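# Rehang the fallen spring between pan and frame

## Task

Put the detached spring back between the frame and the pan, with each of its hooks seated around its stud, so that the pan ends up level and supported by all four springs.

## Robot and tools

Robot: two UR7e arms, left_arm and right_arm, each ending in a 16-motor four-digit hand (index, middle, ring, thumb). The right_arm hand is a right hand and the left_arm hand is its mirror image. URDF bases in the scene frame: left_arm at (-0.026, +0.428, +0.001) m, right_arm at (+0.012, -0.341, 0) m, both turned slightly about z. A post is fixed to the floor behind the arms.

Scene frame: origin at table-top height, midway between the nominal bases. +z is up, +x points out over the table, and left_arm is on the +y side. Image left and right do not match arm names. Results give each hand point's end_effector_position (m), end_effector_quat_wxyz and velocities in this frame. These can be off by a few cm.

Hand point axes (right hand): +z runs along the straight fingers toward the tips. +x runs across the palm, away from the thumb. The palm surface sits at y = -0.063 m, and bending fingers first carry their tips toward +y. On the left hand +x points toward the thumb. A rigid mast near the wrist (x +0.042 to +0.098, z -0.158 to -0.111) can strike objects. Fingertips have rubber caps.

A row is 48 numbers, each in [-1, 1], always covering both arms. Order: left dx, dy, dz, rx, ry, rz; then 16 left hand goals; left current_limit, speed; then the same 24 for the right. Hand goal order: index_mcp, index_abd, index_pip, index_dip, thumb_cmc, thumb_axl, thumb_mcp, thumb_ipl, middle_mcp, middle_abd, middle_pip, middle_dip, ring_mcp, ring_abd, ring_pip, ring_dip.

The six pose numbers are an offset, not a pose. They are measured in the arm's current Hand target's own axes. 1.0 equals 0.6 m of travel or 180 degrees of turn. rx, ry, rz form one rotation vector. Six zeros mean no new request for that arm. Every repeat of an offset moves the arm further.

The 16 hand numbers are absolute goal angles. Each one is scaled between the hinge's two stops, so 0 is itself a goal, not 'no change'. Straight positions are: mcp -0.75, abd 0.00, pip -0.58, dip -0.70, thumb_cmc -0.71, thumb_axl -0.68, thumb_mcp -0.23, thumb_ipl -0.17. Moving toward +1 bends the finger toward the palm, swings abd away from the thumb, and brings the thumb around in front of the palm. To keep a hand unchanged, send back its hand_goal, hand_current_limit and hand_speed. current_limit maps -1..+1 to 0..550 mA. speed maps to (speed+1)/2 of 8.5 rad/s. Initial values are 0.4 and -0.6, and the last values sent stay in effect.

execute_actions(actions, cameras): actions is a list of actions. Each action has up to 15 rows, one per 1/30 s step, and a short action holds its final row. Every row in an action counts from the pose at that action's start. Images come back only if actions is empty or cameras names them ("all", or cam_high, cam_left_wrist, cam_right_wrist).

move(target, speed, blend, stop_force, zero, blocking, cameras): moves each hand point in a straight line toward an offset from its Hand target. target is one 48-number row, or up to 15 rows, and every row counts from that same starting Hand target. speed is the top path speed in m/s, from 0.002 to 3.6 (default 0.25); turns run at up to twice that in rad/s. blend gives corner rounding in m (default 0, which stops at each target). stop_force, from 3 to 120 N, ends an arm's path when its wrist sensor feels that much push against the motion. It is unreliable while the hand is turning, and it needs identical hand numbers in every row. zero (default true) re-zeroes the sensor before the move. blocking=false returns after about 0.5 s and cannot be combined with stop_force. The result adds a 'move:' line giving the ending (done, off_target, moving, held, fault) and any limits (paced, held).

Other tools: wait(seconds, 0 to 3600) lets time pass. stop brakes a running move. zoom_image(camera, region=[x0,y0,x1,y1]) enlarges part of the latest image; regions are at most 504x504 px and images are 896x504. zero_wrist_force(arm) tares that arm's force sensor. read_manual gives licence texts. finished_scene ends the scene for good, and the spring must stay in place without the robot.

Result lines: Hand target is the last commanded pose after clipping, and the next offset counts from it. The hand point often settles a little short; send the gap as an offset if needed. hand_goal, hand_measured, hand_current_ma and hand_state (moving, goal, blocked, overload) are in motor order. Wrist force and torque are in the hand's own axes. Joint torques are raw drive outputs.

Cautions: commanded orientation is clipped to within 32 degrees of the measured one at each step. Keep wrists away from their own base axis. The arms are stiff, so aim only slightly beyond a contact and go slowly near it. Any part of an arm meeting 150 N (±25), or a joint reaching its torque limit, stops that arm for 10 s. A motor held at 495 mA or more for 5 s shuts down. Hot motors brake the arm. Do not let the arms or hands press on each other, do not drop or slam parts, and do not let anything leave the table.

Each tool is called after "Emit:" in YAML: its name, and indented under it one key for each argument.

## Session

Emit:
execute_actions:
  actions: []

Scene clock: 0.00 s.
left_arm: end_effector_position=(+0.3844, +0.0342, +0.3475) hand_goal=(-0.754, +0.000, -0.576, -0.696, -0.714, -0.678, -0.226, -0.168, -0.754, +0.000, -0.576, -0.696, -0.754, +0.000, -0.576, -0.696) hand_measured=(-0.7535, +0.0008, -0.5770, -0.6958, -0.7142, -0.6777, -0.2262, -0.1672, -0.7535, +0.0008, -0.5770, -0.6958, -0.7535, +0.0008, -0.5770, -0.6958) hand_current_ma=(-6, -7, +11, +5, +0, -7, -4, +9, -6, +10, -7, +7, +0, +6, +1, -1) hand_state=(goal, goal, goal, goal, overload, goal, goal, goal, goal, goal, goal, goal, goal, goal, goal, goal) hand_current_limit=0.40 hand_speed=-0.60 end_effector_quat_wxyz=(+0.198, +0.781, -0.569, +0.165) | right_arm: end_effector_position=(+0.5231, -0.3716, +0.3082) hand_goal=(-0.754, +0.000, -0.576, -0.696, -0.714, -0.678, -0.226, -0.168, -0.754, +0.000, -0.576, -0.696, -0.754, +0.000, -0.576, -0.696) hand_measured=(-0.7535, -0.0007, -0.5770, -0.6958, -0.7142, -0.6777, -0.2262, -0.1681, -0.7535, -0.0007, -0.5770, -0.6958, -0.7535, -0.0007, -0.5757, -0.6958) hand_current_ma=(+1, +6, -6, +3, +4, +1, -11, -16, +0, +2, +0, -2, +2, -4, +10, +3) hand_state=(goal, goal, goal, goal, goal, goal, goal, goal, goal, goal, goal, goal, goal, goal, goal, goal) hand_current_limit=0.40 hand_speed=-0.60 end_effector_quat_wxyz=(+0.089, -0.616, +0.763, -0.174)
Joint positions: left_arm=[2.981 -1.648 -1.691 -1.218 1.071 -3.703] | right_arm=[-0.292 -1.552 1.736 -2.148 -1.603 3.015]
Joint velocities: within noise
Joint torques (N m): no reading
Wrist force (N): no reading
Wrist torque (N m): no reading
Wrist force, peak (N): no reading
Hand target: left_arm +0.3844, +0.0342, +0.3475; +0.198, +0.781, -0.569, +0.165 | right_arm +0.5231, -0.3716, +0.3082; +0.089, -0.616, +0.763, -0.174

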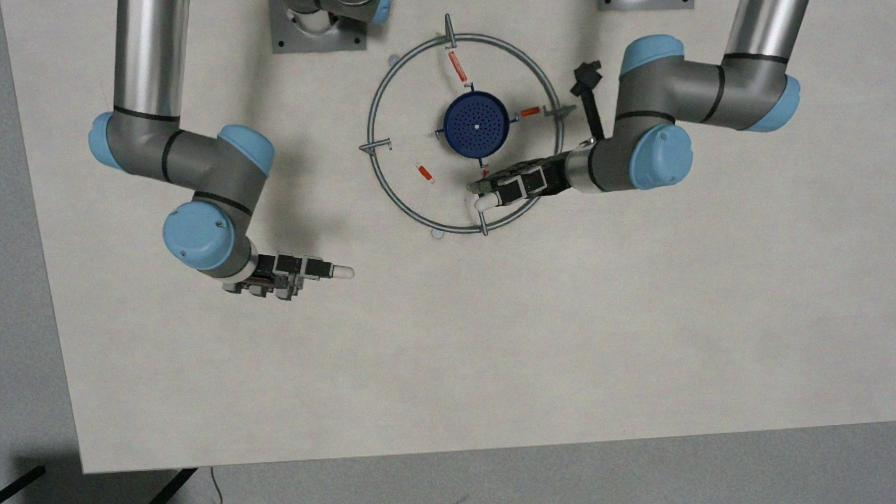

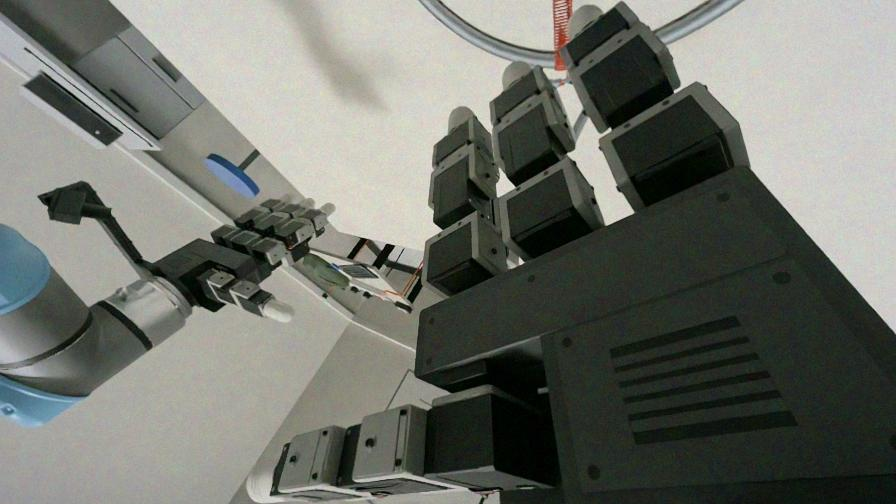

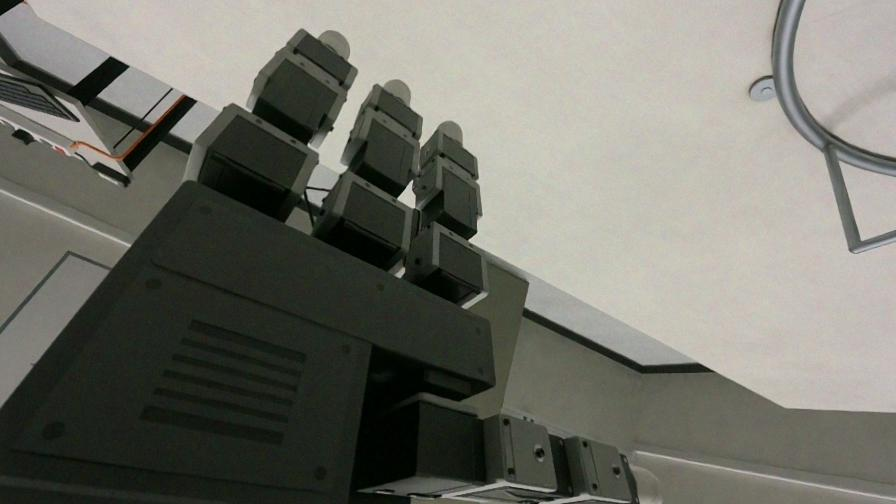

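Emit:
zoom_image:
  camera: "cam_high"
  region: [340, 0, 620, 250]

Emit:
zoom_image:
  camera: "cam_high"
  region: [400, 70, 540, 200]

Emit:
zoom_image:
  camera: "cam_high"
  region: [350, 100, 460, 200]

Emit:
zoom_image:
  camera: "cam_left_wrist"
  region: [400, 0, 780, 200]

Scaled by 1.800 from the camera's image (finer frame: 1280x720).

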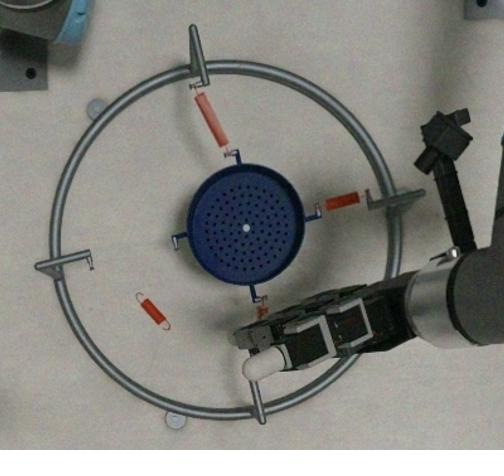

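Scaled by 3.600 from the camera's image (finer frame: 1280x720).

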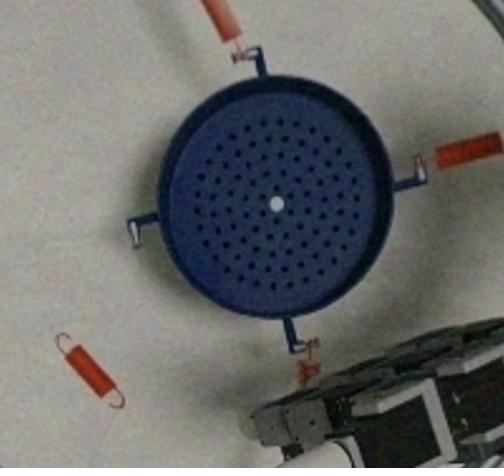

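Scaled by 4.582 from the camera's image (finer frame: 1280x720).

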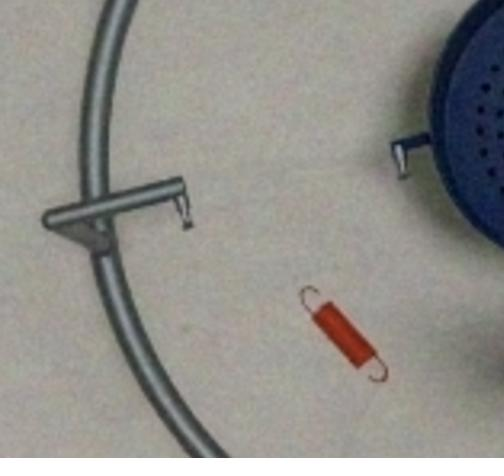

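Scaled by 1.326 from the camera's image (finer frame: 1280x720).

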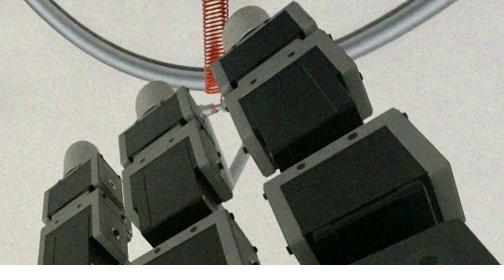

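Emit:
move:
  target:
    - [0.0966,0.0242,-0.1737,0,0,0,-0.754,0,-0.576,-0.696,-0.714,-0.678,-0.226,-0.168,-0.754,0,-0.576,-0.696,-0.754,0,-0.576,-0.696,0.4,-0.6,0,0,0,0,0,0,-0.754,0,-0.576,-0.696,-0.714,-0.678,-0.226,-0.168,-0.754,0,-0.576,-0.696,-0.754,0,-0.576,-0.696,0.4,-0.6]
    - [-0.29,-0.1923,-0.4195,0,0,0,-0.754,0,-0.576,-0.696,-0.714,-0.678,-0.226,-0.168,-0.754,0,-0.576,-0.696,-0.754,0,-0.576,-0.696,0.4,-0.6,0,0,0,0,0,0,-0.754,0,-0.576,-0.696,-0.714,-0.678,-0.226,-0.168,-0.754,0,-0.576,-0.696,-0.754,0,-0.576,-0.696,0.4,-0.6]
  blend: 0.03
  cameras: ["all"]

Scene clock: 5.70 s.
left_arm: end_effector_position=(+0.4342, +0.3341, +0.4678) hand_goal=(-0.754, +0.000, -0.576, -0.696, -0.714, -0.678, -0.226, -0.168, -0.754, +0.000, -0.576, -0.696, -0.754, +0.000, -0.576, -0.696) hand_measured=(-0.7547, -0.0007, -0.5770, -0.6958, -0.7129, -0.6777, -0.2222, -0.1681, -0.7535, -0.0007, -0.5770, -0.6958, -0.7535, -0.0007, -0.5770, -0.6971) hand_current_ma=(-7, -1, +7, +10, +9, -7, -7, +6, -10, +7, -11, +8, +8, +2, +6, +8) hand_state=(goal, goal, goal, goal, overload, goal, goal, goal, goal, goal, goal, goal, goal, goal, goal, goal) hand_current_limit=0.40 hand_speed=-0.60 end_effector_quat_wxyz=(+0.198, +0.781, -0.569, +0.165) | right_arm: end_effector_position=(+0.5231, -0.3716, +0.3082) hand_goal=(-0.754, +0.000, -0.576, -0.696, -0.714, -0.678, -0.226, -0.168, -0.754, +0.000, -0.576, -0.696, -0.754, +0.000, -0.576, -0.696) hand_measured=(-0.7462, +0.0008, -0.5770, -0.6958, -0.7117, -0.6777, -0.2212, -0.1681, -0.7474, -0.0007, -0.5770, -0.6958, -0.7474, -0.0007, -0.5770, -0.6971) hand_current_ma=(+5, -11, -10, -1, +0, -16, -13, -12, +14, -5, +4, -7, +3, -11, +3, -1) hand_state=(goal, goal, goal, goal, goal, goal, goal, goal, goal, goal, goal, goal, goal, goal, goal, goal) hand_current_limit=0.40 hand_speed=-0.60 end_effector_quat_wxyz=(+0.089, -0.616, +0.763, -0.174)
Joint positions: left_arm=[3.562 -1.642 -1.306 -1.935 1.076 -3.039] | right_arm=[-0.292 -1.552 1.736 -2.148 -1.603 3.015]
Joint torques (N m): left_arm=[10.06 20.72 14.55 1.93 -3.21 2.12] | right_arm=[-0.9 -23.2 -24.22 -3.06 0.05 -0.04]
Wrist force (N): left_arm=[0.0 0.2 0.3] | right_arm=[-0.2 0.0 0.1]
Wrist torque (N m): left_arm=[0.00 0.02 0.00] | right_arm=[0.00 0.03 -0.02]
Wrist force, peak (N): left_arm=[-1.2 -0.5 2.5] | right_arm=[-0.1 0.0 0.6]
Hand target: left_arm +0.4342, +0.3342, +0.4678; +0.198, +0.781, -0.569, +0.165 | right_arm +0.5231, -0.3716, +0.3082; +0.089, -0.616, +0.763, -0.174
Off the commanded pose: left_arm 0.000 m, 0 deg | right_arm 0.000 m, 0 deg.
move: done

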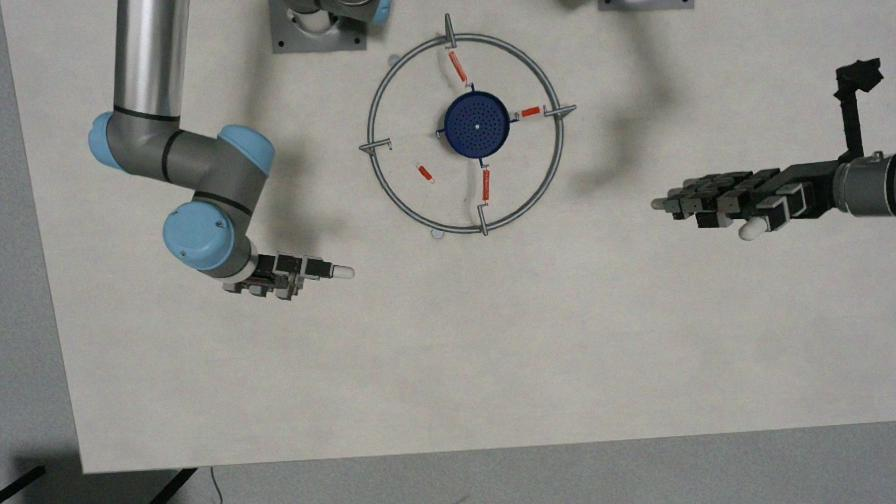

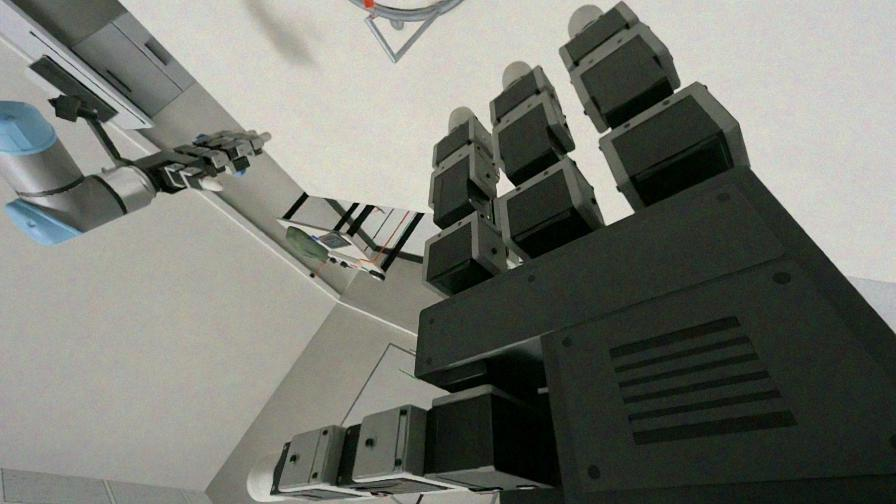

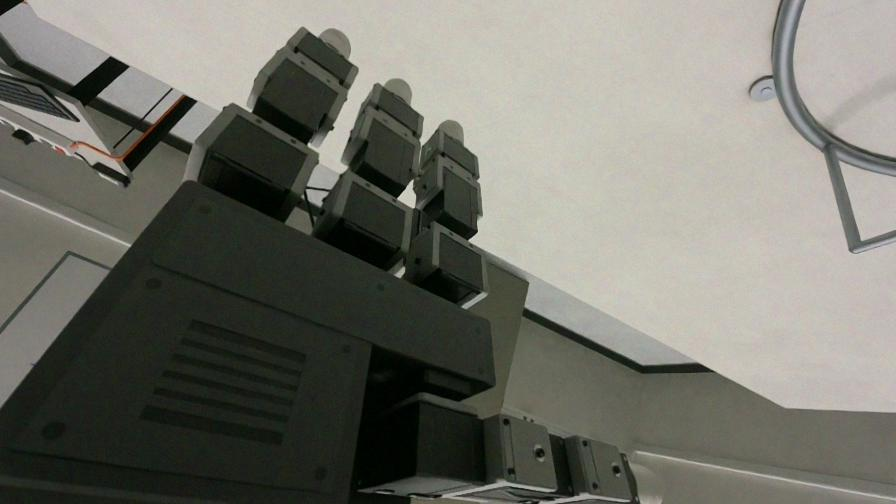

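Emit:
move:
  target: [0,0,0,0,0,0,-0.754,0,-0.576,-0.696,-0.714,-0.678,-0.226,-0.168,-0.754,0,-0.576,-0.696,-0.754,0,-0.576,-0.696,0.4,-0.6,-0.4397,0.0588,-0.2815,-0.005,-0.171,-0.831,-0.754,0,-0.576,-0.696,-0.714,-0.678,-0.226,-0.168,-0.754,0,-0.576,-0.696,-0.754,0,-0.576,-0.696,0.4,-0.6]
  cameras: ["all"]

Scene clock: 12.23 s.
left_arm: end_effector_position=(+0.4342, +0.3342, +0.4678) hand_goal=(-0.754, +0.000, -0.576, -0.696, -0.714, -0.678, -0.226, -0.168, -0.754, +0.000, -0.576, -0.696, -0.754, +0.000, -0.576, -0.696) hand_measured=(-0.7559, +0.0008, -0.5770, -0.6971, -0.7142, -0.6777, -0.2222, -0.1681, -0.7523, +0.0008, -0.5770, -0.6971, -0.7535, -0.0007, -0.5757, -0.6971) hand_current_ma=(-4, -4, +11, -13, +2, -9, +2, +4, -10, +2, -7, +9, +12, +6, +1, +6) hand_state=(goal, goal, goal, goal, overload, goal, goal, goal, goal, goal, goal, goal, goal, goal, goal, goal) hand_current_limit=0.40 hand_speed=-0.60 end_effector_quat_wxyz=(+0.198, +0.781, -0.569, +0.165) | right_arm: end_effector_position=(+0.4911, -0.0828, +0.4304) hand_goal=(-0.754, +0.000, -0.576, -0.696, -0.714, -0.678, -0.226, -0.168, -0.754, +0.000, -0.576, -0.696, -0.754, +0.000, -0.576, -0.696) hand_measured=(-0.7474, -0.0007, -0.5782, -0.6971, -0.7129, -0.6767, -0.2212, -0.1672, -0.7474, +0.0008, -0.5757, -0.6971, -0.7462, -0.0007, -0.5770, -0.6971) hand_current_ma=(+1, -8, -5, +9, -2, -10, -10, -5, +12, -13, +8, +3, +16, -2, +9, +7) hand_state=(goal, goal, goal, goal, goal, goal, goal, goal, goal, goal, goal, goal, goal, goal, goal, goal) hand_current_limit=0.40 hand_speed=-0.60 end_effector_quat_wxyz=(-0.002, +0.906, +0.423, +0.001)
Joint positions: left_arm=[3.562 -1.642 -1.306 -1.935 1.076 -3.039] | right_arm=[0.447 -1.48 1.29 -1.383 -1.568 1.103]
Joint torques (N m): left_arm=[11.41 19.7 10.59 -0.58 -2.88 3.06] | right_arm=[-5.54 -35.25 -14.47 -3.15 1.88 -1.1]
Wrist force (N): left_arm=[-0.1 0.0 0.0] | right_arm=[-0.1 -0.7 0.5]
Wrist torque (N m): left_arm=[0.00 0.03 -0.01] | right_arm=[-0.09 -0.06 -0.05]
Wrist force, peak (N): left_arm=[-0.1 0.4 0.0] | right_arm=[0.1 -1.4 0.5]
Hand target: left_arm +0.4342, +0.3342, +0.4678; +0.198, +0.781, -0.569, +0.165 | right_arm +0.4911, -0.0828, +0.4304; -0.002, +0.906, +0.423, +0.001
Off the commanded pose: left_arm 0.000 m, 0 deg | right_arm 0.000 m, 0 deg.
move: done

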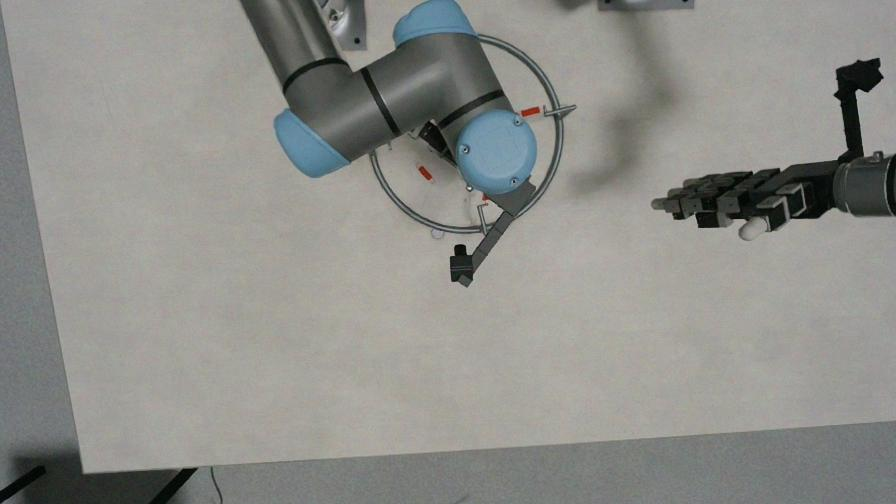

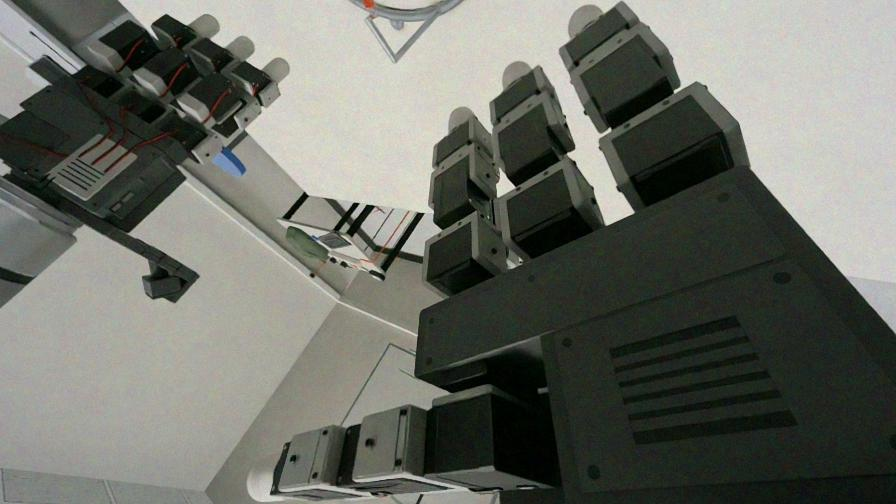

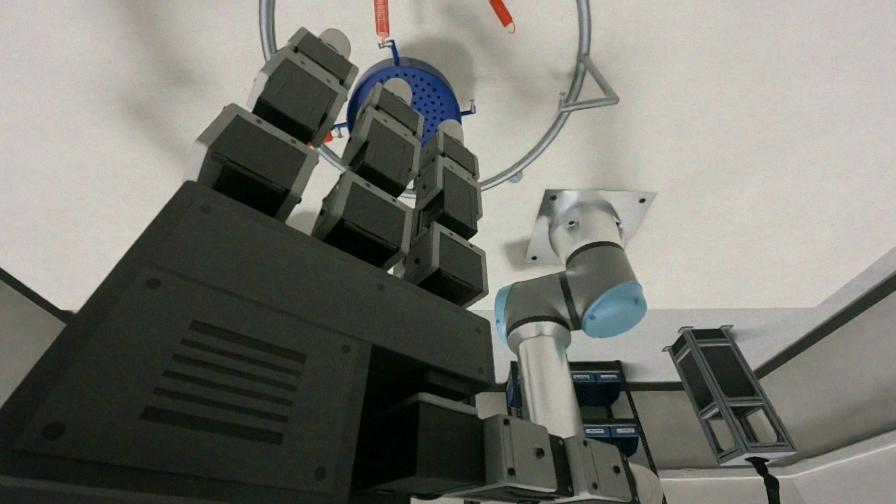

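Emit:
zoom_image:
  camera: "cam_right_wrist"
  region: [340, 0, 640, 168]

Emit:
zoom_image:
  camera: "cam_right_wrist"
  region: [340, 20, 500, 140]

Emit:
zoom_image:
  camera: "cam_right_wrist"
  region: [460, 0, 640, 120]

Scaled by 1.680 from the camera's image (finer frame: 1280x720).

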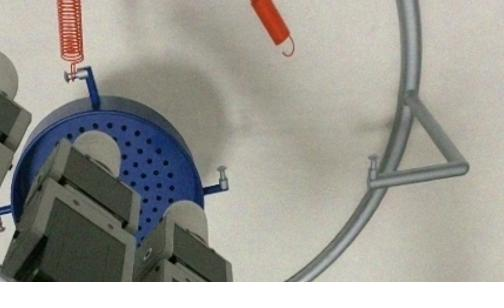

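Scaled by 3.150 from the camera's image (finer frame: 1280x720).

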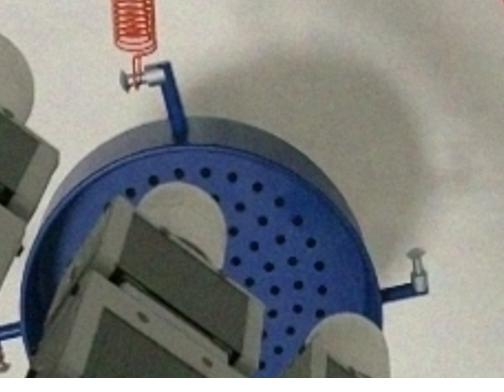

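Scaled by 2.800 from the camera's image (finer frame: 1280x720).

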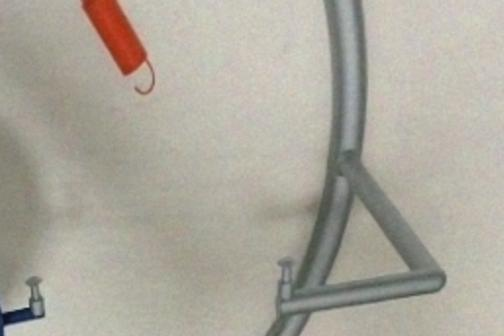

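Emit:
move:
  target: [0,0,0,0,0,0,-0.754,0,-0.576,-0.696,-0.714,-0.678,-0.226,-0.168,-0.754,0,-0.576,-0.696,-0.754,0,-0.576,-0.696,0.4,-0.6,-0.1198,-0.0767,0.2167,0,0,-0.444,-0.479,0,-0.431,-0.551,0.643,-0.678,-0.23,0.805,-0.479,0,-0.431,-0.551,0.548,0,0.956,-0.84,0.4,-0.6]
  cameras: ["all"]

Scene clock: 34.60 s.
left_arm: end_effector_position=(+0.4342, +0.3342, +0.4678) hand_goal=(-0.754, +0.000, -0.576, -0.696, -0.714, -0.678, -0.226, -0.168, -0.754, +0.000, -0.576, -0.696, -0.754, +0.000, -0.576, -0.696) hand_measured=(-0.7547, -0.0007, -0.5770, -0.6958, -0.7142, -0.6777, -0.2222, -0.1672, -0.7535, -0.0007, -0.5770, -0.6958, -0.7523, +0.0008, -0.5757, -0.6958) hand_current_ma=(+2, -7, +9, +0, -3, -8, -1, -4, -1, +11, -10, -3, +5, +9, -4, +2) hand_state=(goal, goal, goal, goal, overload, goal, goal, goal, goal, goal, goal, goal, goal, goal, goal, goal) hand_current_limit=0.40 hand_speed=-0.60 end_effector_quat_wxyz=(+0.198, +0.781, -0.569, +0.165) | right_arm: end_effector_position=(+0.4097, -0.1079, +0.3003) hand_goal=(-0.480, +0.000, -0.432, -0.552, +0.642, -0.678, -0.230, +0.804, -0.480, +0.000, -0.432, -0.552, +0.548, +0.000, +0.956, -0.840) hand_measured=(-0.4882, +0.0008, -0.4397, -0.5556, +0.6446, -0.6767, -0.2212, +0.8018, -0.4869, +0.0023, -0.4358, -0.5582, +0.5031, +0.0023, +0.9589, -0.8359) hand_current_ma=(-3, -12, -9, +6, +11, -11, -10, -11, +3, +2, -1, -1, -22, -7, +17, +2) hand_state=(goal, goal, goal, goal, goal, goal, goal, goal, goal, goal, goal, goal, blocked, goal, goal, goal) hand_current_limit=0.40 hand_speed=-0.60 end_effector_quat_wxyz=(-0.001, +0.423, +0.906, +0.002) end_effector_velocity=(+0.000, +0.000, +0.000) end_effector_angular_velocity=(+0.000, +0.000, +0.005)
Joint positions: left_arm=[3.562 -1.642 -1.306 -1.935 1.076 -3.039] | right_arm=[0.225 -1.912 1.999 -1.658 -1.567 -0.513]
Joint velocities: left_arm=[within noise] | right_arm=[0 0 0.001 -0.001 0 -0.005]
Joint torques (N m): left_arm=[10.14 19.61 10.51 -0.34 -2.99 3.06] | right_arm=[4.01 2.21 -29.12 -1.06 1.52 -2.32]
Wrist force (N): left_arm=[0.2 -0.1 0.1] | right_arm=[-0.6 -0.8 1.0]
Wrist torque (N m): left_arm=[-0.01 -0.01 0.01] | right_arm=[-0.03 -0.05 -0.15]
Wrist force, peak (N): left_arm=[-0.1 0.4 0.2] | right_arm=[-1.0 -1.3 1.2]
Hand target: left_arm +0.4342, +0.3342, +0.4678; +0.198, +0.781, -0.569, +0.165 | right_arm +0.4097, -0.1078, +0.3003; -0.001, +0.423, +0.906, +0.002
Off the commanded pose: left_arm 0.000 m, 0 deg | right_arm 0.000 m, 0 deg.
move: done

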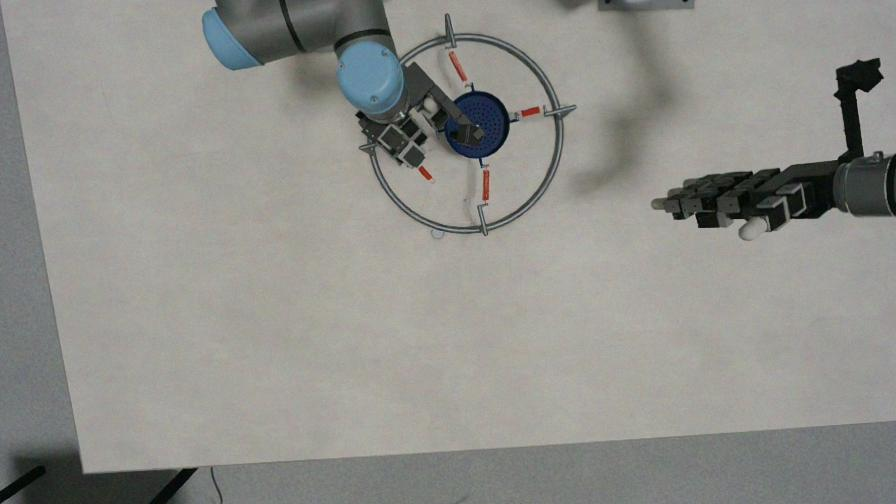

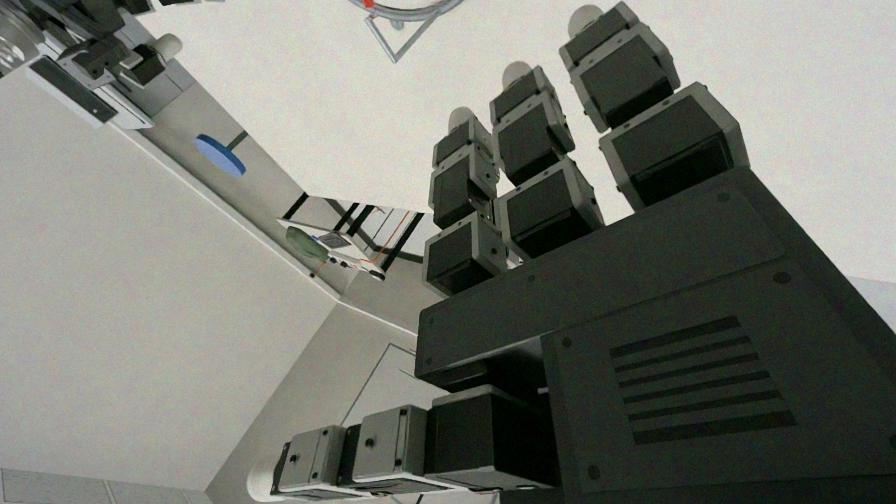

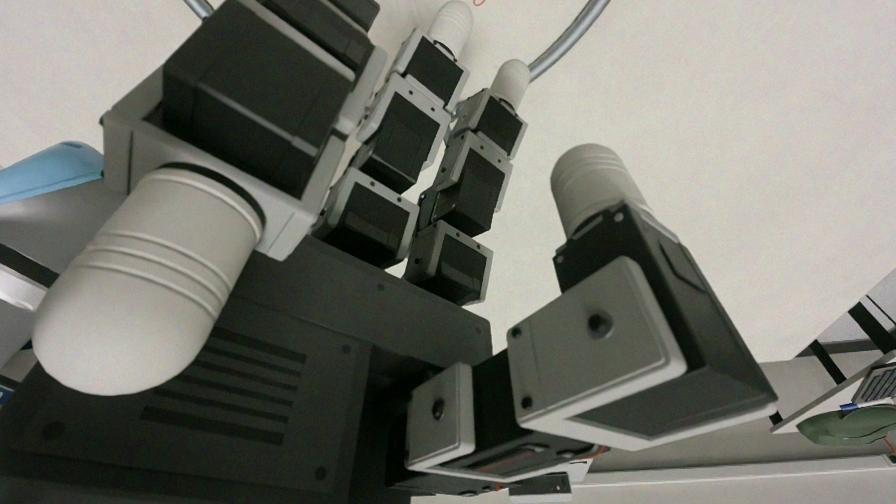

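Emit:
zoom_image:
  camera: "cam_right_wrist"
  region: [380, 0, 620, 135]

Emit:
zoom_image:
  camera: "cam_high"
  region: [330, 40, 530, 240]

Scaled by 2.100 from the camera's image (finer frame: 1280x720).

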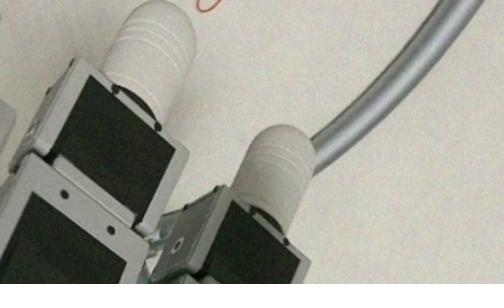

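Scaled by 2.520 from the camera's image (finer frame: 1280x720).

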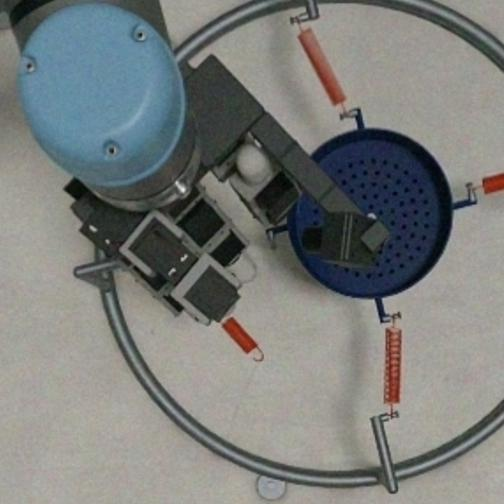

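Emit:
move:
  target: [0,0,0,0,0,0,-0.754,0,-0.576,-0.696,-0.714,-0.678,-0.226,-0.168,-0.754,0,-0.576,-0.696,-0.754,0,-0.576,-0.696,0.4,-0.6,0,0,0.1,0,0,0,-0.479,0,-0.431,-0.551,0.643,-0.678,-0.23,0.805,-0.479,0,-0.431,-0.551,0.5,0,0.956,-0.84,0.4,-0.6]
  cameras: ["cam_right_wrist","cam_high"]

Emit:
zoom_image:
  camera: "cam_right_wrist"
  region: [380, 0, 620, 135]

Scene clock: 37.17 s.
left_arm: end_effector_position=(+0.4342, +0.3342, +0.4678) hand_goal=(-0.754, +0.000, -0.576, -0.696, -0.714, -0.678, -0.226, -0.168, -0.754, +0.000, -0.576, -0.696, -0.754, +0.000, -0.576, -0.696) hand_measured=(-0.7547, +0.0008, -0.5770, -0.6958, -0.7142, -0.6777, -0.2222, -0.1681, -0.7535, +0.0008, -0.5757, -0.6971, -0.7535, +0.0008, -0.5757, -0.6958) hand_current_ma=(-6, -15, +17, +10, +2, -4, -7, +11, -5, +7, -10, +1, +0, +8, +10, +7) hand_state=(goal, goal, goal, goal, overload, goal, goal, goal, goal, goal, goal, goal, goal, goal, goal, goal) hand_current_limit=0.40 hand_speed=-0.60 end_effector_quat_wxyz=(+0.198, +0.781, -0.569, +0.165) | right_arm: end_effector_position=(+0.4098, -0.1076, +0.2403) hand_goal=(-0.480, +0.000, -0.432, -0.552, +0.642, -0.678, -0.230, +0.804, -0.480, +0.000, -0.432, -0.552, +0.500, +0.000, +0.956, -0.840) hand_measured=(-0.4882, +0.0023, -0.4410, -0.5569, +0.6446, -0.6777, -0.2212, +0.8028, -0.4869, +0.0023, -0.4371, -0.5569, +0.4814, +0.0008, +0.9589, -0.8359) hand_current_ma=(-4, -7, -8, +5, +7, -5, -1, -8, -4, -12, +4, -6, -6, -8, +4, -4) hand_state=(goal, goal, goal, goal, goal, goal, goal, goal, goal, goal, goal, goal, goal, goal, goal, goal) hand_current_limit=0.40 hand_speed=-0.60 end_effector_quat_wxyz=(-0.001, +0.423, +0.906, +0.002) end_effector_velocity=(+0.001, +0.000, -0.001) end_effector_angular_velocity=(+0.000, -0.002, -0.001)
Joint positions: left_arm=[3.562 -1.642 -1.306 -1.935 1.076 -3.039] | right_arm=[0.226 -1.885 2.136 -1.823 -1.567 -0.513]
Joint velocities: left_arm=[within noise] | right_arm=[0 0.002 0.002 -0.005 -0.001 0]
Joint torques (N m): left_arm=[10.88 19.45 11.25 -0.45 -2.95 3.16] | right_arm=[3.49 -15.88 -14.1 -4.29 2.19 2.43]
Wrist force (N): left_arm=[0.0 0.1 -0.1] | right_arm=[-0.4 -0.8 1.2]
Wrist torque (N m): left_arm=[0.02 0.01 0.00] | right_arm=[-0.05 -0.06 -0.10]
Wrist force, peak (N): left_arm=[-0.3 0.2 0.2] | right_arm=[-0.2 -1.1 3.0]
Hand target: left_arm +0.4342, +0.3342, +0.4678; +0.198, +0.781, -0.569, +0.165 | right_arm +0.4098, -0.1076, +0.2403; -0.001, +0.423, +0.906, +0.002
Off the commanded pose: left_arm 0.000 m, 0 deg | right_arm 0.000 m, 0 deg.
move: done
Images, in order (width x height): cam_high 896x504, cam_right_wrist 896x504.

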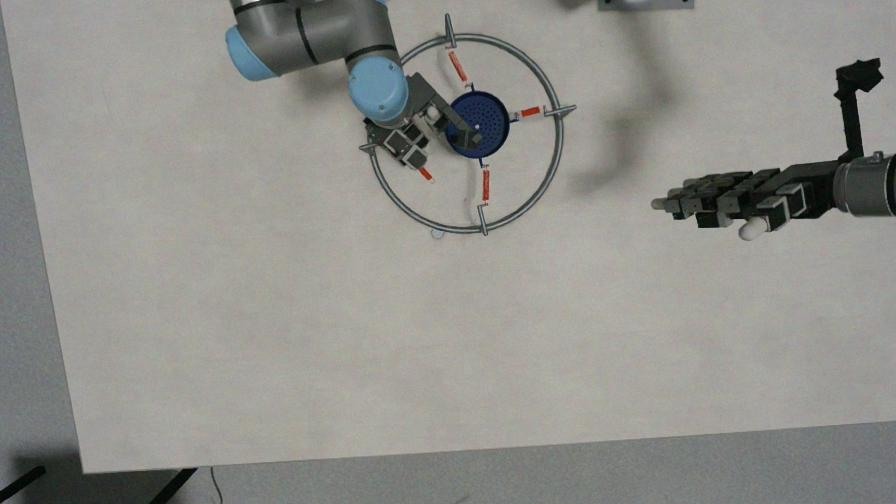

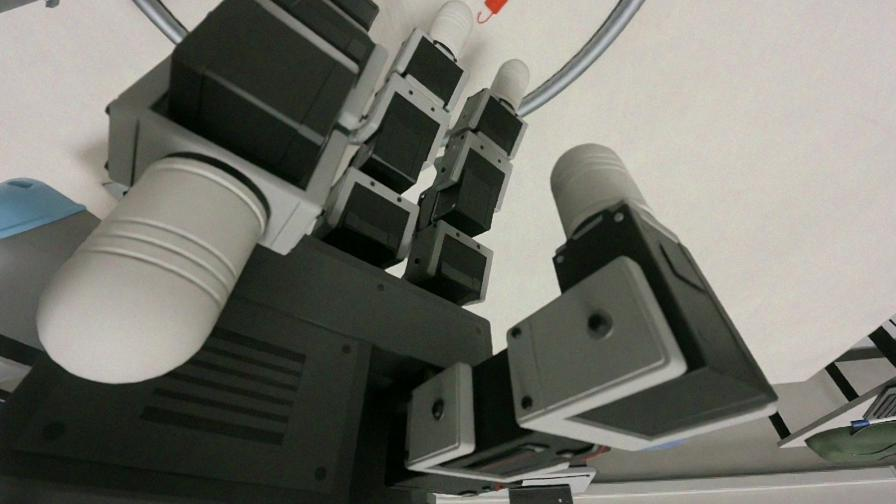

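Scaled by 2.100 from the camera's image (finer frame: 1280x720).

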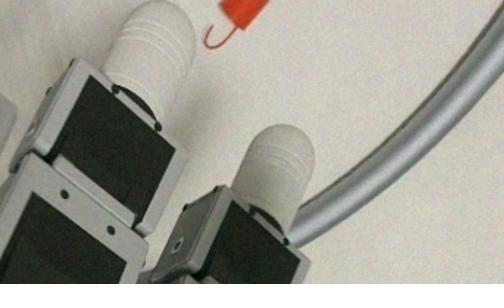

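Emit:
move:
  target: [0,0,0,0,0,0,-0.754,0,-0.576,-0.696,-0.714,-0.678,-0.226,-0.168,-0.754,0,-0.576,-0.696,-0.754,0,-0.576,-0.696,0.4,-0.6,0,0,0.12,0,0,0,-0.479,0,-0.431,-0.551,0.643,-0.678,-0.23,0.805,-0.479,0,-0.431,-0.551,0.5,0,0.956,-0.84,0.4,-0.6]
  cameras: ["cam_right_wrist","cam_high"]

Emit:
zoom_image:
  camera: "cam_right_wrist"
  region: [380, 0, 620, 135]

Emit:
zoom_image:
  camera: "cam_right_wrist"
  region: [0, 0, 240, 135]

Emit:
zoom_image:
  camera: "cam_high"
  region: [380, 100, 480, 200]

Scene clock: 38.77 s.
left_arm: end_effector_position=(+0.4342, +0.3342, +0.4678) hand_goal=(-0.754, +0.000, -0.576, -0.696, -0.714, -0.678, -0.226, -0.168, -0.754, +0.000, -0.576, -0.696, -0.754, +0.000, -0.576, -0.696) hand_measured=(-0.7547, +0.0008, -0.5770, -0.6958, -0.7129, -0.6777, -0.2232, -0.1681, -0.7523, -0.0007, -0.5770, -0.6958, -0.7535, +0.0008, -0.5757, -0.6958) hand_current_ma=(-14, +2, +0, +2, +8, -11, -1, +5, -4, +1, -9, +3, +6, +3, +3, -2) hand_state=(goal, goal, goal, goal, overload, goal, goal, goal, goal, goal, goal, goal, goal, goal, goal, goal) hand_current_limit=0.40 hand_speed=-0.60 end_effector_quat_wxyz=(+0.198, +0.781, -0.569, +0.165) | right_arm: end_effector_position=(+0.4096, -0.1077, +0.2071) hand_goal=(-0.480, +0.000, -0.432, -0.552, +0.642, -0.678, -0.230, +0.804, -0.480, +0.000, -0.432, -0.552, +0.500, +0.000, +0.956, -0.840) hand_measured=(-0.5605, +0.0052, -0.4384, -0.5556, +0.6396, -0.6777, -0.2203, +0.8047, -0.4894, +0.0052, -0.4358, -0.5582, +0.4766, +0.0023, +0.9589, -0.8410) hand_current_ma=(-65, -1, -9, +13, -8, +2, -5, -1, +0, -7, +1, -4, -8, -2, +7, +4) hand_state=(blocked, goal, goal, goal, goal, goal, goal, goal, goal, goal, goal, goal, blocked, goal, goal, goal) hand_current_limit=0.40 hand_speed=-0.60 end_effector_quat_wxyz=(+0.001, +0.423, +0.906, +0.003)
Joint positions: left_arm=[3.562 -1.642 -1.306 -1.935 1.076 -3.039] | right_arm=[0.226 -1.859 2.209 -1.926 -1.567 -0.513]
Joint torques (N m): left_arm=[9.72 18.7 10.66 -0.49 -2.66 2.98] | right_arm=[-1.02 -8.89 -23 -2.7 0.09 -0.05]
Wrist force (N): left_arm=[-0.1 0.0 0.2] | right_arm=[0.1 -2.7 -2.2]
Wrist torque (N m): left_arm=[-0.01 0.03 -0.01] | right_arm=[0.23 -0.05 -0.03]
Wrist force, peak (N): left_arm=[0.0 0.3 -0.1] | right_arm=[8.7 6.1 -59.4]
Hand target: left_arm +0.4342, +0.3342, +0.4678; +0.198, +0.781, -0.569, +0.165 | right_arm +0.4096, -0.1077, +0.2071; +0.001, +0.423, +0.906, +0.003 (not the last commanded pose)
Off the commanded pose: left_arm 0.000 m, 0 deg | right_arm 0.039 m, 0 deg.
FORCE FAULT: contact force on the right arm reached its limit, and that arm stopped. The contact can be on any part of that arm, not only on its tool. That arm's remaining commands of this call were not run. That arm is still stopped at the end of this call. That arm stays stopped for about 10 more seconds. Until then a move that you send moves the other arm only, and its call returns only when the move has ended. Once the stop has ended, the next robot result says so. If the stop ends while you think or write, that arm runs what you send next, counted from a new Hand target: where the arm stands when the stop ends. While its stop runs, that arm, its gripper or tool too, takes no new command. Until it ends, the stop uses up actions while you think or wait. An arm that is not stopped still takes commands.
move: fault (right_arm)
Images, in order (width x height): cam_high 896x504, cam_right_wrist 896x504.

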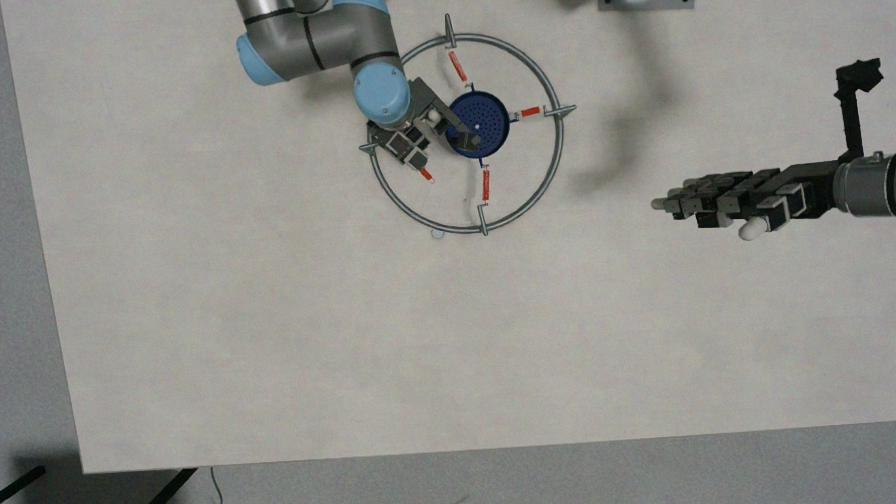

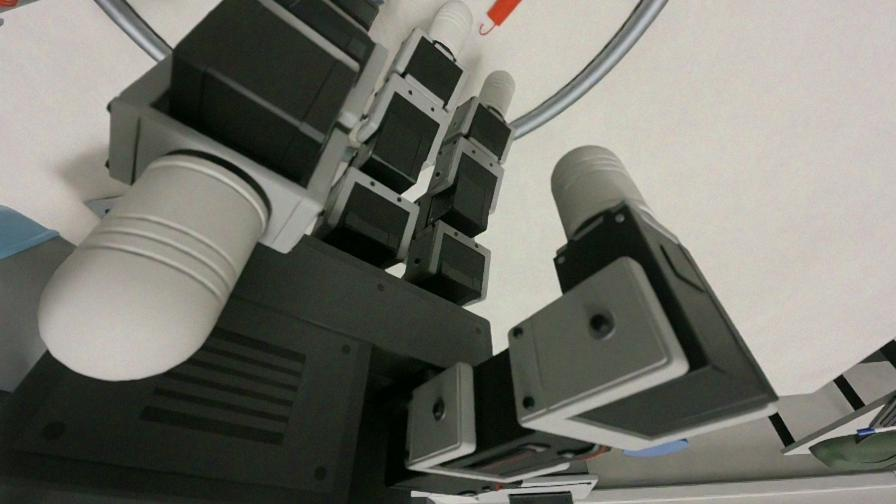

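Scaled by 2.100 from the camera's image (finer frame: 1280x720).

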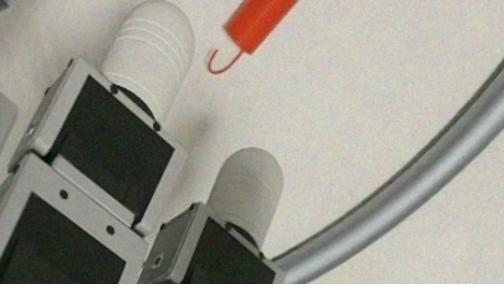

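Scaled by 2.100 from the camera's image (finer frame: 1280x720).

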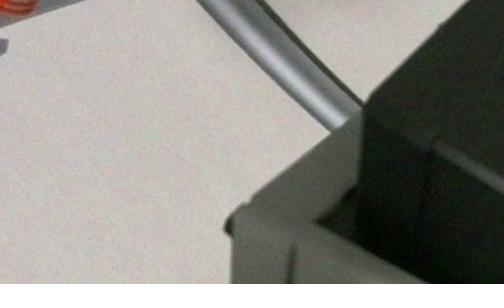

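Scaled by 5.040 from the camera's image (finer frame: 1280x720).

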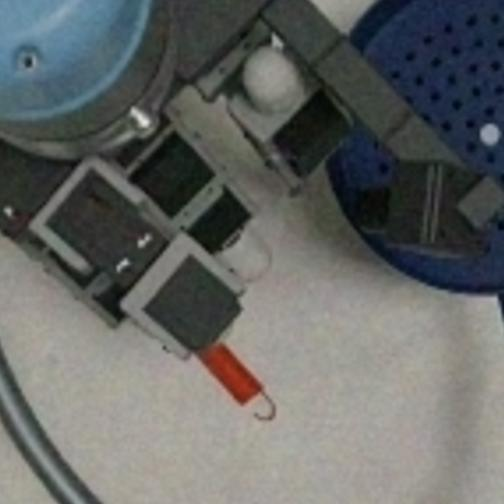

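Emit:
wait:
  seconds: 11

Emit:
move:
  target: [0,0,0,0,0,0,-0.754,0,-0.576,-0.696,-0.714,-0.678,-0.226,-0.168,-0.754,0,-0.576,-0.696,-0.754,0,-0.576,-0.696,0.4,-0.6,0,0,-0.1,0,0,0,-0.479,0,-0.431,-0.551,0.643,-0.678,-0.23,0.805,-0.479,0,-0.431,-0.551,0.5,0,0.956,-0.84,0.4,-0.6]
  speed: 0.1
  cameras: ["cam_right_wrist","cam_high"]

Scene clock: 50.80 s.
left_arm: end_effector_position=(+0.4342, +0.3342, +0.4678) hand_goal=(-0.754, +0.000, -0.576, -0.696, -0.714, -0.678, -0.226, -0.168, -0.754, +0.000, -0.576, -0.696, -0.754, +0.000, -0.576, -0.696) hand_measured=(-0.7559, -0.0007, -0.5757, -0.6971, -0.7142, -0.6777, -0.2232, -0.1681, -0.7535, -0.0007, -0.5770, -0.6958, -0.7535, -0.0007, -0.5757, -0.6958) hand_current_ma=(-8, +2, +6, -8, -5, -4, -4, +0, -14, +0, -9, +1, +7, +10, +5, +1) hand_state=(goal, goal, goal, goal, overload, goal, goal, goal, goal, goal, goal, goal, goal, goal, goal, goal) hand_current_limit=0.40 hand_speed=-0.60 end_effector_quat_wxyz=(+0.198, +0.781, -0.569, +0.165) | right_arm: end_effector_position=(+0.4096, -0.1077, +0.2071) hand_goal=(-0.480, +0.000, -0.432, -0.552, +0.642, -0.678, -0.230, +0.804, -0.480, +0.000, -0.432, -0.552, +0.500, +0.000, +0.956, -0.840) hand_measured=(-0.5617, +0.0052, -0.4384, -0.5556, +0.6396, -0.6788, -0.2193, +0.8047, -0.4882, +0.0052, -0.4371, -0.5569, +0.4778, +0.0037, +0.9589, -0.8398) hand_current_ma=(-66, -13, -10, -3, +10, +4, -5, -9, -3, -7, +0, -4, -4, -7, +3, +1) hand_state=(blocked, goal, goal, goal, goal, goal, goal, goal, goal, goal, goal, goal, blocked, goal, goal, goal) hand_current_limit=0.40 hand_speed=-0.60 end_effector_quat_wxyz=(+0.001, +0.423, +0.906, +0.003)
Joint positions: left_arm=[3.562 -1.642 -1.306 -1.935 1.076 -3.039] | right_arm=[0.226 -1.859 2.209 -1.926 -1.567 -0.513]
Joint torques (N m): left_arm=[9.71 20.22 11.29 -0.6 -2.69 2.93] | right_arm=[-1.16 -9.18 -22.92 -2.65 0.06 -0.01]
Wrist force (N): left_arm=[-0.1 0.1 0.2] | right_arm=[0.1 -2.7 -2.3]
Wrist torque (N m): left_arm=[-0.01 0.02 0.00] | right_arm=[0.24 -0.05 -0.03]
Wrist force, peak (N): left_arm=[0.0 0.3 0.3] | right_arm=[0.1 -3.2 -2.5]
Hand target: left_arm +0.4342, +0.3342, +0.4678; +0.198, +0.781, -0.569, +0.165 | right_arm +0.4096, -0.1077, +0.2071; +0.001, +0.423, +0.906, +0.003 (not the last commanded pose)
Off the commanded pose: left_arm 0.000 m, 0 deg | right_arm 0.039 m, 0 deg.
FORCE FAULT, CONTINUED: the right arm's stop, for the force fault that an earlier result reported, is over. The rest of the stop counts as 19 of the actions that you can send in this scene. That arm's target is now where it stood when the stop ended, not its last command. That arm accepts commands again.
wait: 11.00 s; at rest from the start

Scene clock: 51.87 s.
left_arm: end_effector_position=(+0.4342, +0.3342, +0.4678) hand_goal=(-0.754, +0.000, -0.576, -0.696, -0.714, -0.678, -0.226, -0.168, -0.754, +0.000, -0.576, -0.696, -0.754, +0.000, -0.576, -0.696) hand_measured=(-0.7547, +0.0008, -0.5770, -0.6958, -0.7142, -0.6767, -0.2222, -0.1672, -0.7535, -0.0007, -0.5757, -0.6958, -0.7535, +0.0008, -0.5757, -0.6958) hand_current_ma=(-3, +5, +10, +1, +6, -9, -7, +4, +2, +4, -2, +7, +4, +3, +5, +8) hand_state=(goal, goal, goal, goal, overload, goal, goal, goal, goal, goal, goal, goal, goal, goal, goal, goal) hand_current_limit=0.40 hand_speed=-0.60 end_effector_quat_wxyz=(+0.198, +0.781, -0.569, +0.165) | right_arm: end_effector_position=(+0.4094, -0.1079, +0.2671) hand_goal=(-0.480, +0.000, -0.432, -0.552, +0.642, -0.678, -0.230, +0.804, -0.480, +0.000, -0.432, -0.552, +0.500, +0.000, +0.956, -0.840) hand_measured=(-0.4845, +0.0096, -0.4256, -0.5556, +0.6421, -0.6788, -0.2193, +0.8047, -0.4882, +0.0037, -0.4371, -0.5582, +0.4766, +0.0037, +0.9577, -0.8398) hand_current_ma=(-2, -3, -7, +8, +7, -11, +3, -5, -6, -6, -4, -1, -5, -11, +18, +2) hand_state=(goal, goal, goal, goal, goal, goal, goal, goal, goal, goal, goal, goal, blocked, goal, goal, goal) hand_current_limit=0.40 hand_speed=-0.60 end_effector_quat_wxyz=(+0.001, +0.423, +0.906, +0.003)
Joint positions: left_arm=[3.562 -1.642 -1.306 -1.935 1.076 -3.039] | right_arm=[0.225 -1.904 2.08 -1.752 -1.567 -0.513]
Joint torques (N m): left_arm=[10.73 19.95 10.69 -0.33 -2.42 2.84] | right_arm=[-7.66 2.38 -26.15 -1.41 1.09 -2.57]
Wrist force (N): left_arm=[0.1 0.1 0.2] | right_arm=[-0.1 -0.7 0.1]
Wrist torque (N m): left_arm=[-0.01 0.00 0.01] | right_arm=[0.06 -0.06 -0.08]
Wrist force, peak (N): left_arm=[0.1 0.1 0.4] | right_arm=[-0.1 0.7 8.4]
Hand target: left_arm +0.4342, +0.3342, +0.4678; +0.198, +0.781, -0.569, +0.165 | right_arm +0.4094, -0.1079, +0.2671; +0.001, +0.423, +0.906, +0.003
Off the commanded pose: left_arm 0.000 m, 0 deg | right_arm 0.000 m, 0 deg.
move: done
Images, in order (width x height): cam_high 896x504, cam_right_wrist 896x504.

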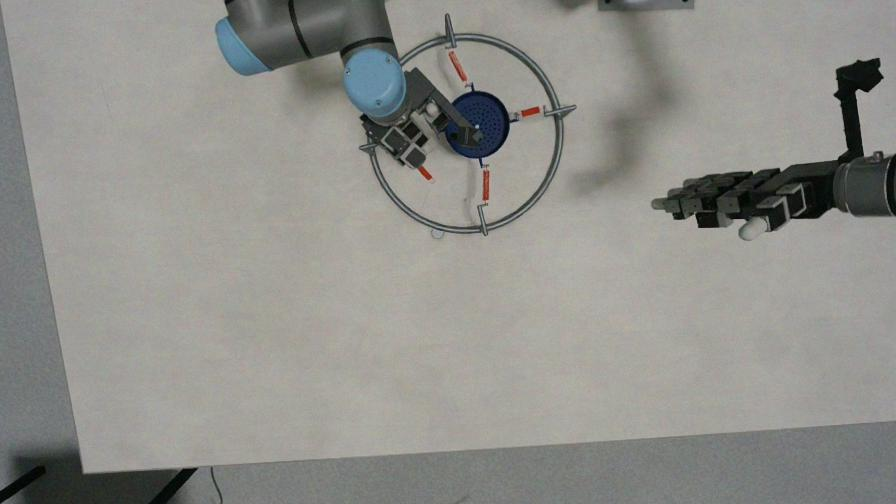

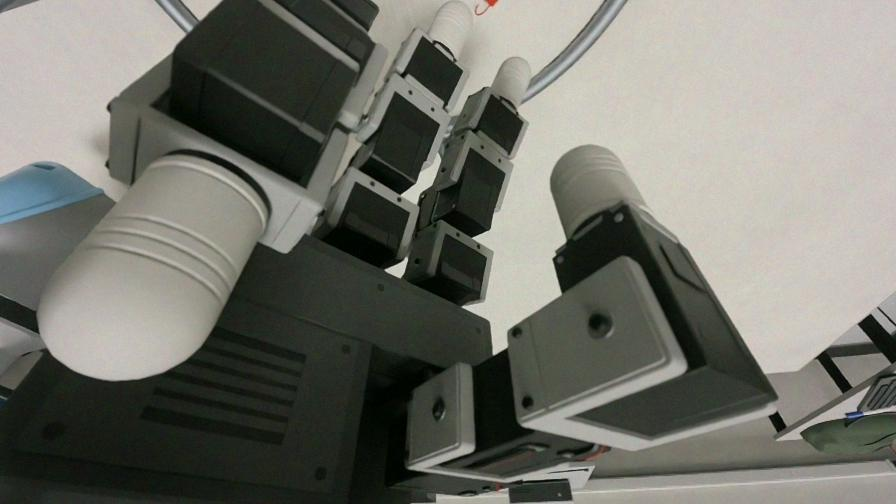

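Emit:
zoom_image:
  camera: "cam_high"
  region: [340, 40, 500, 200]

Emit:
zoom_image:
  camera: "cam_right_wrist"
  region: [0, 0, 300, 168]

Scaled by 3.150 from the camera's image (finer frame: 1280x720).

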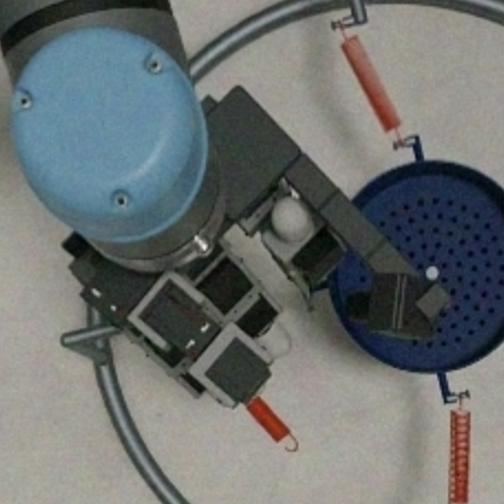

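Scaled by 1.680 from the camera's image (finer frame: 1280x720).

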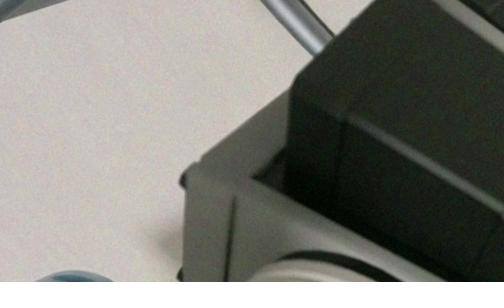

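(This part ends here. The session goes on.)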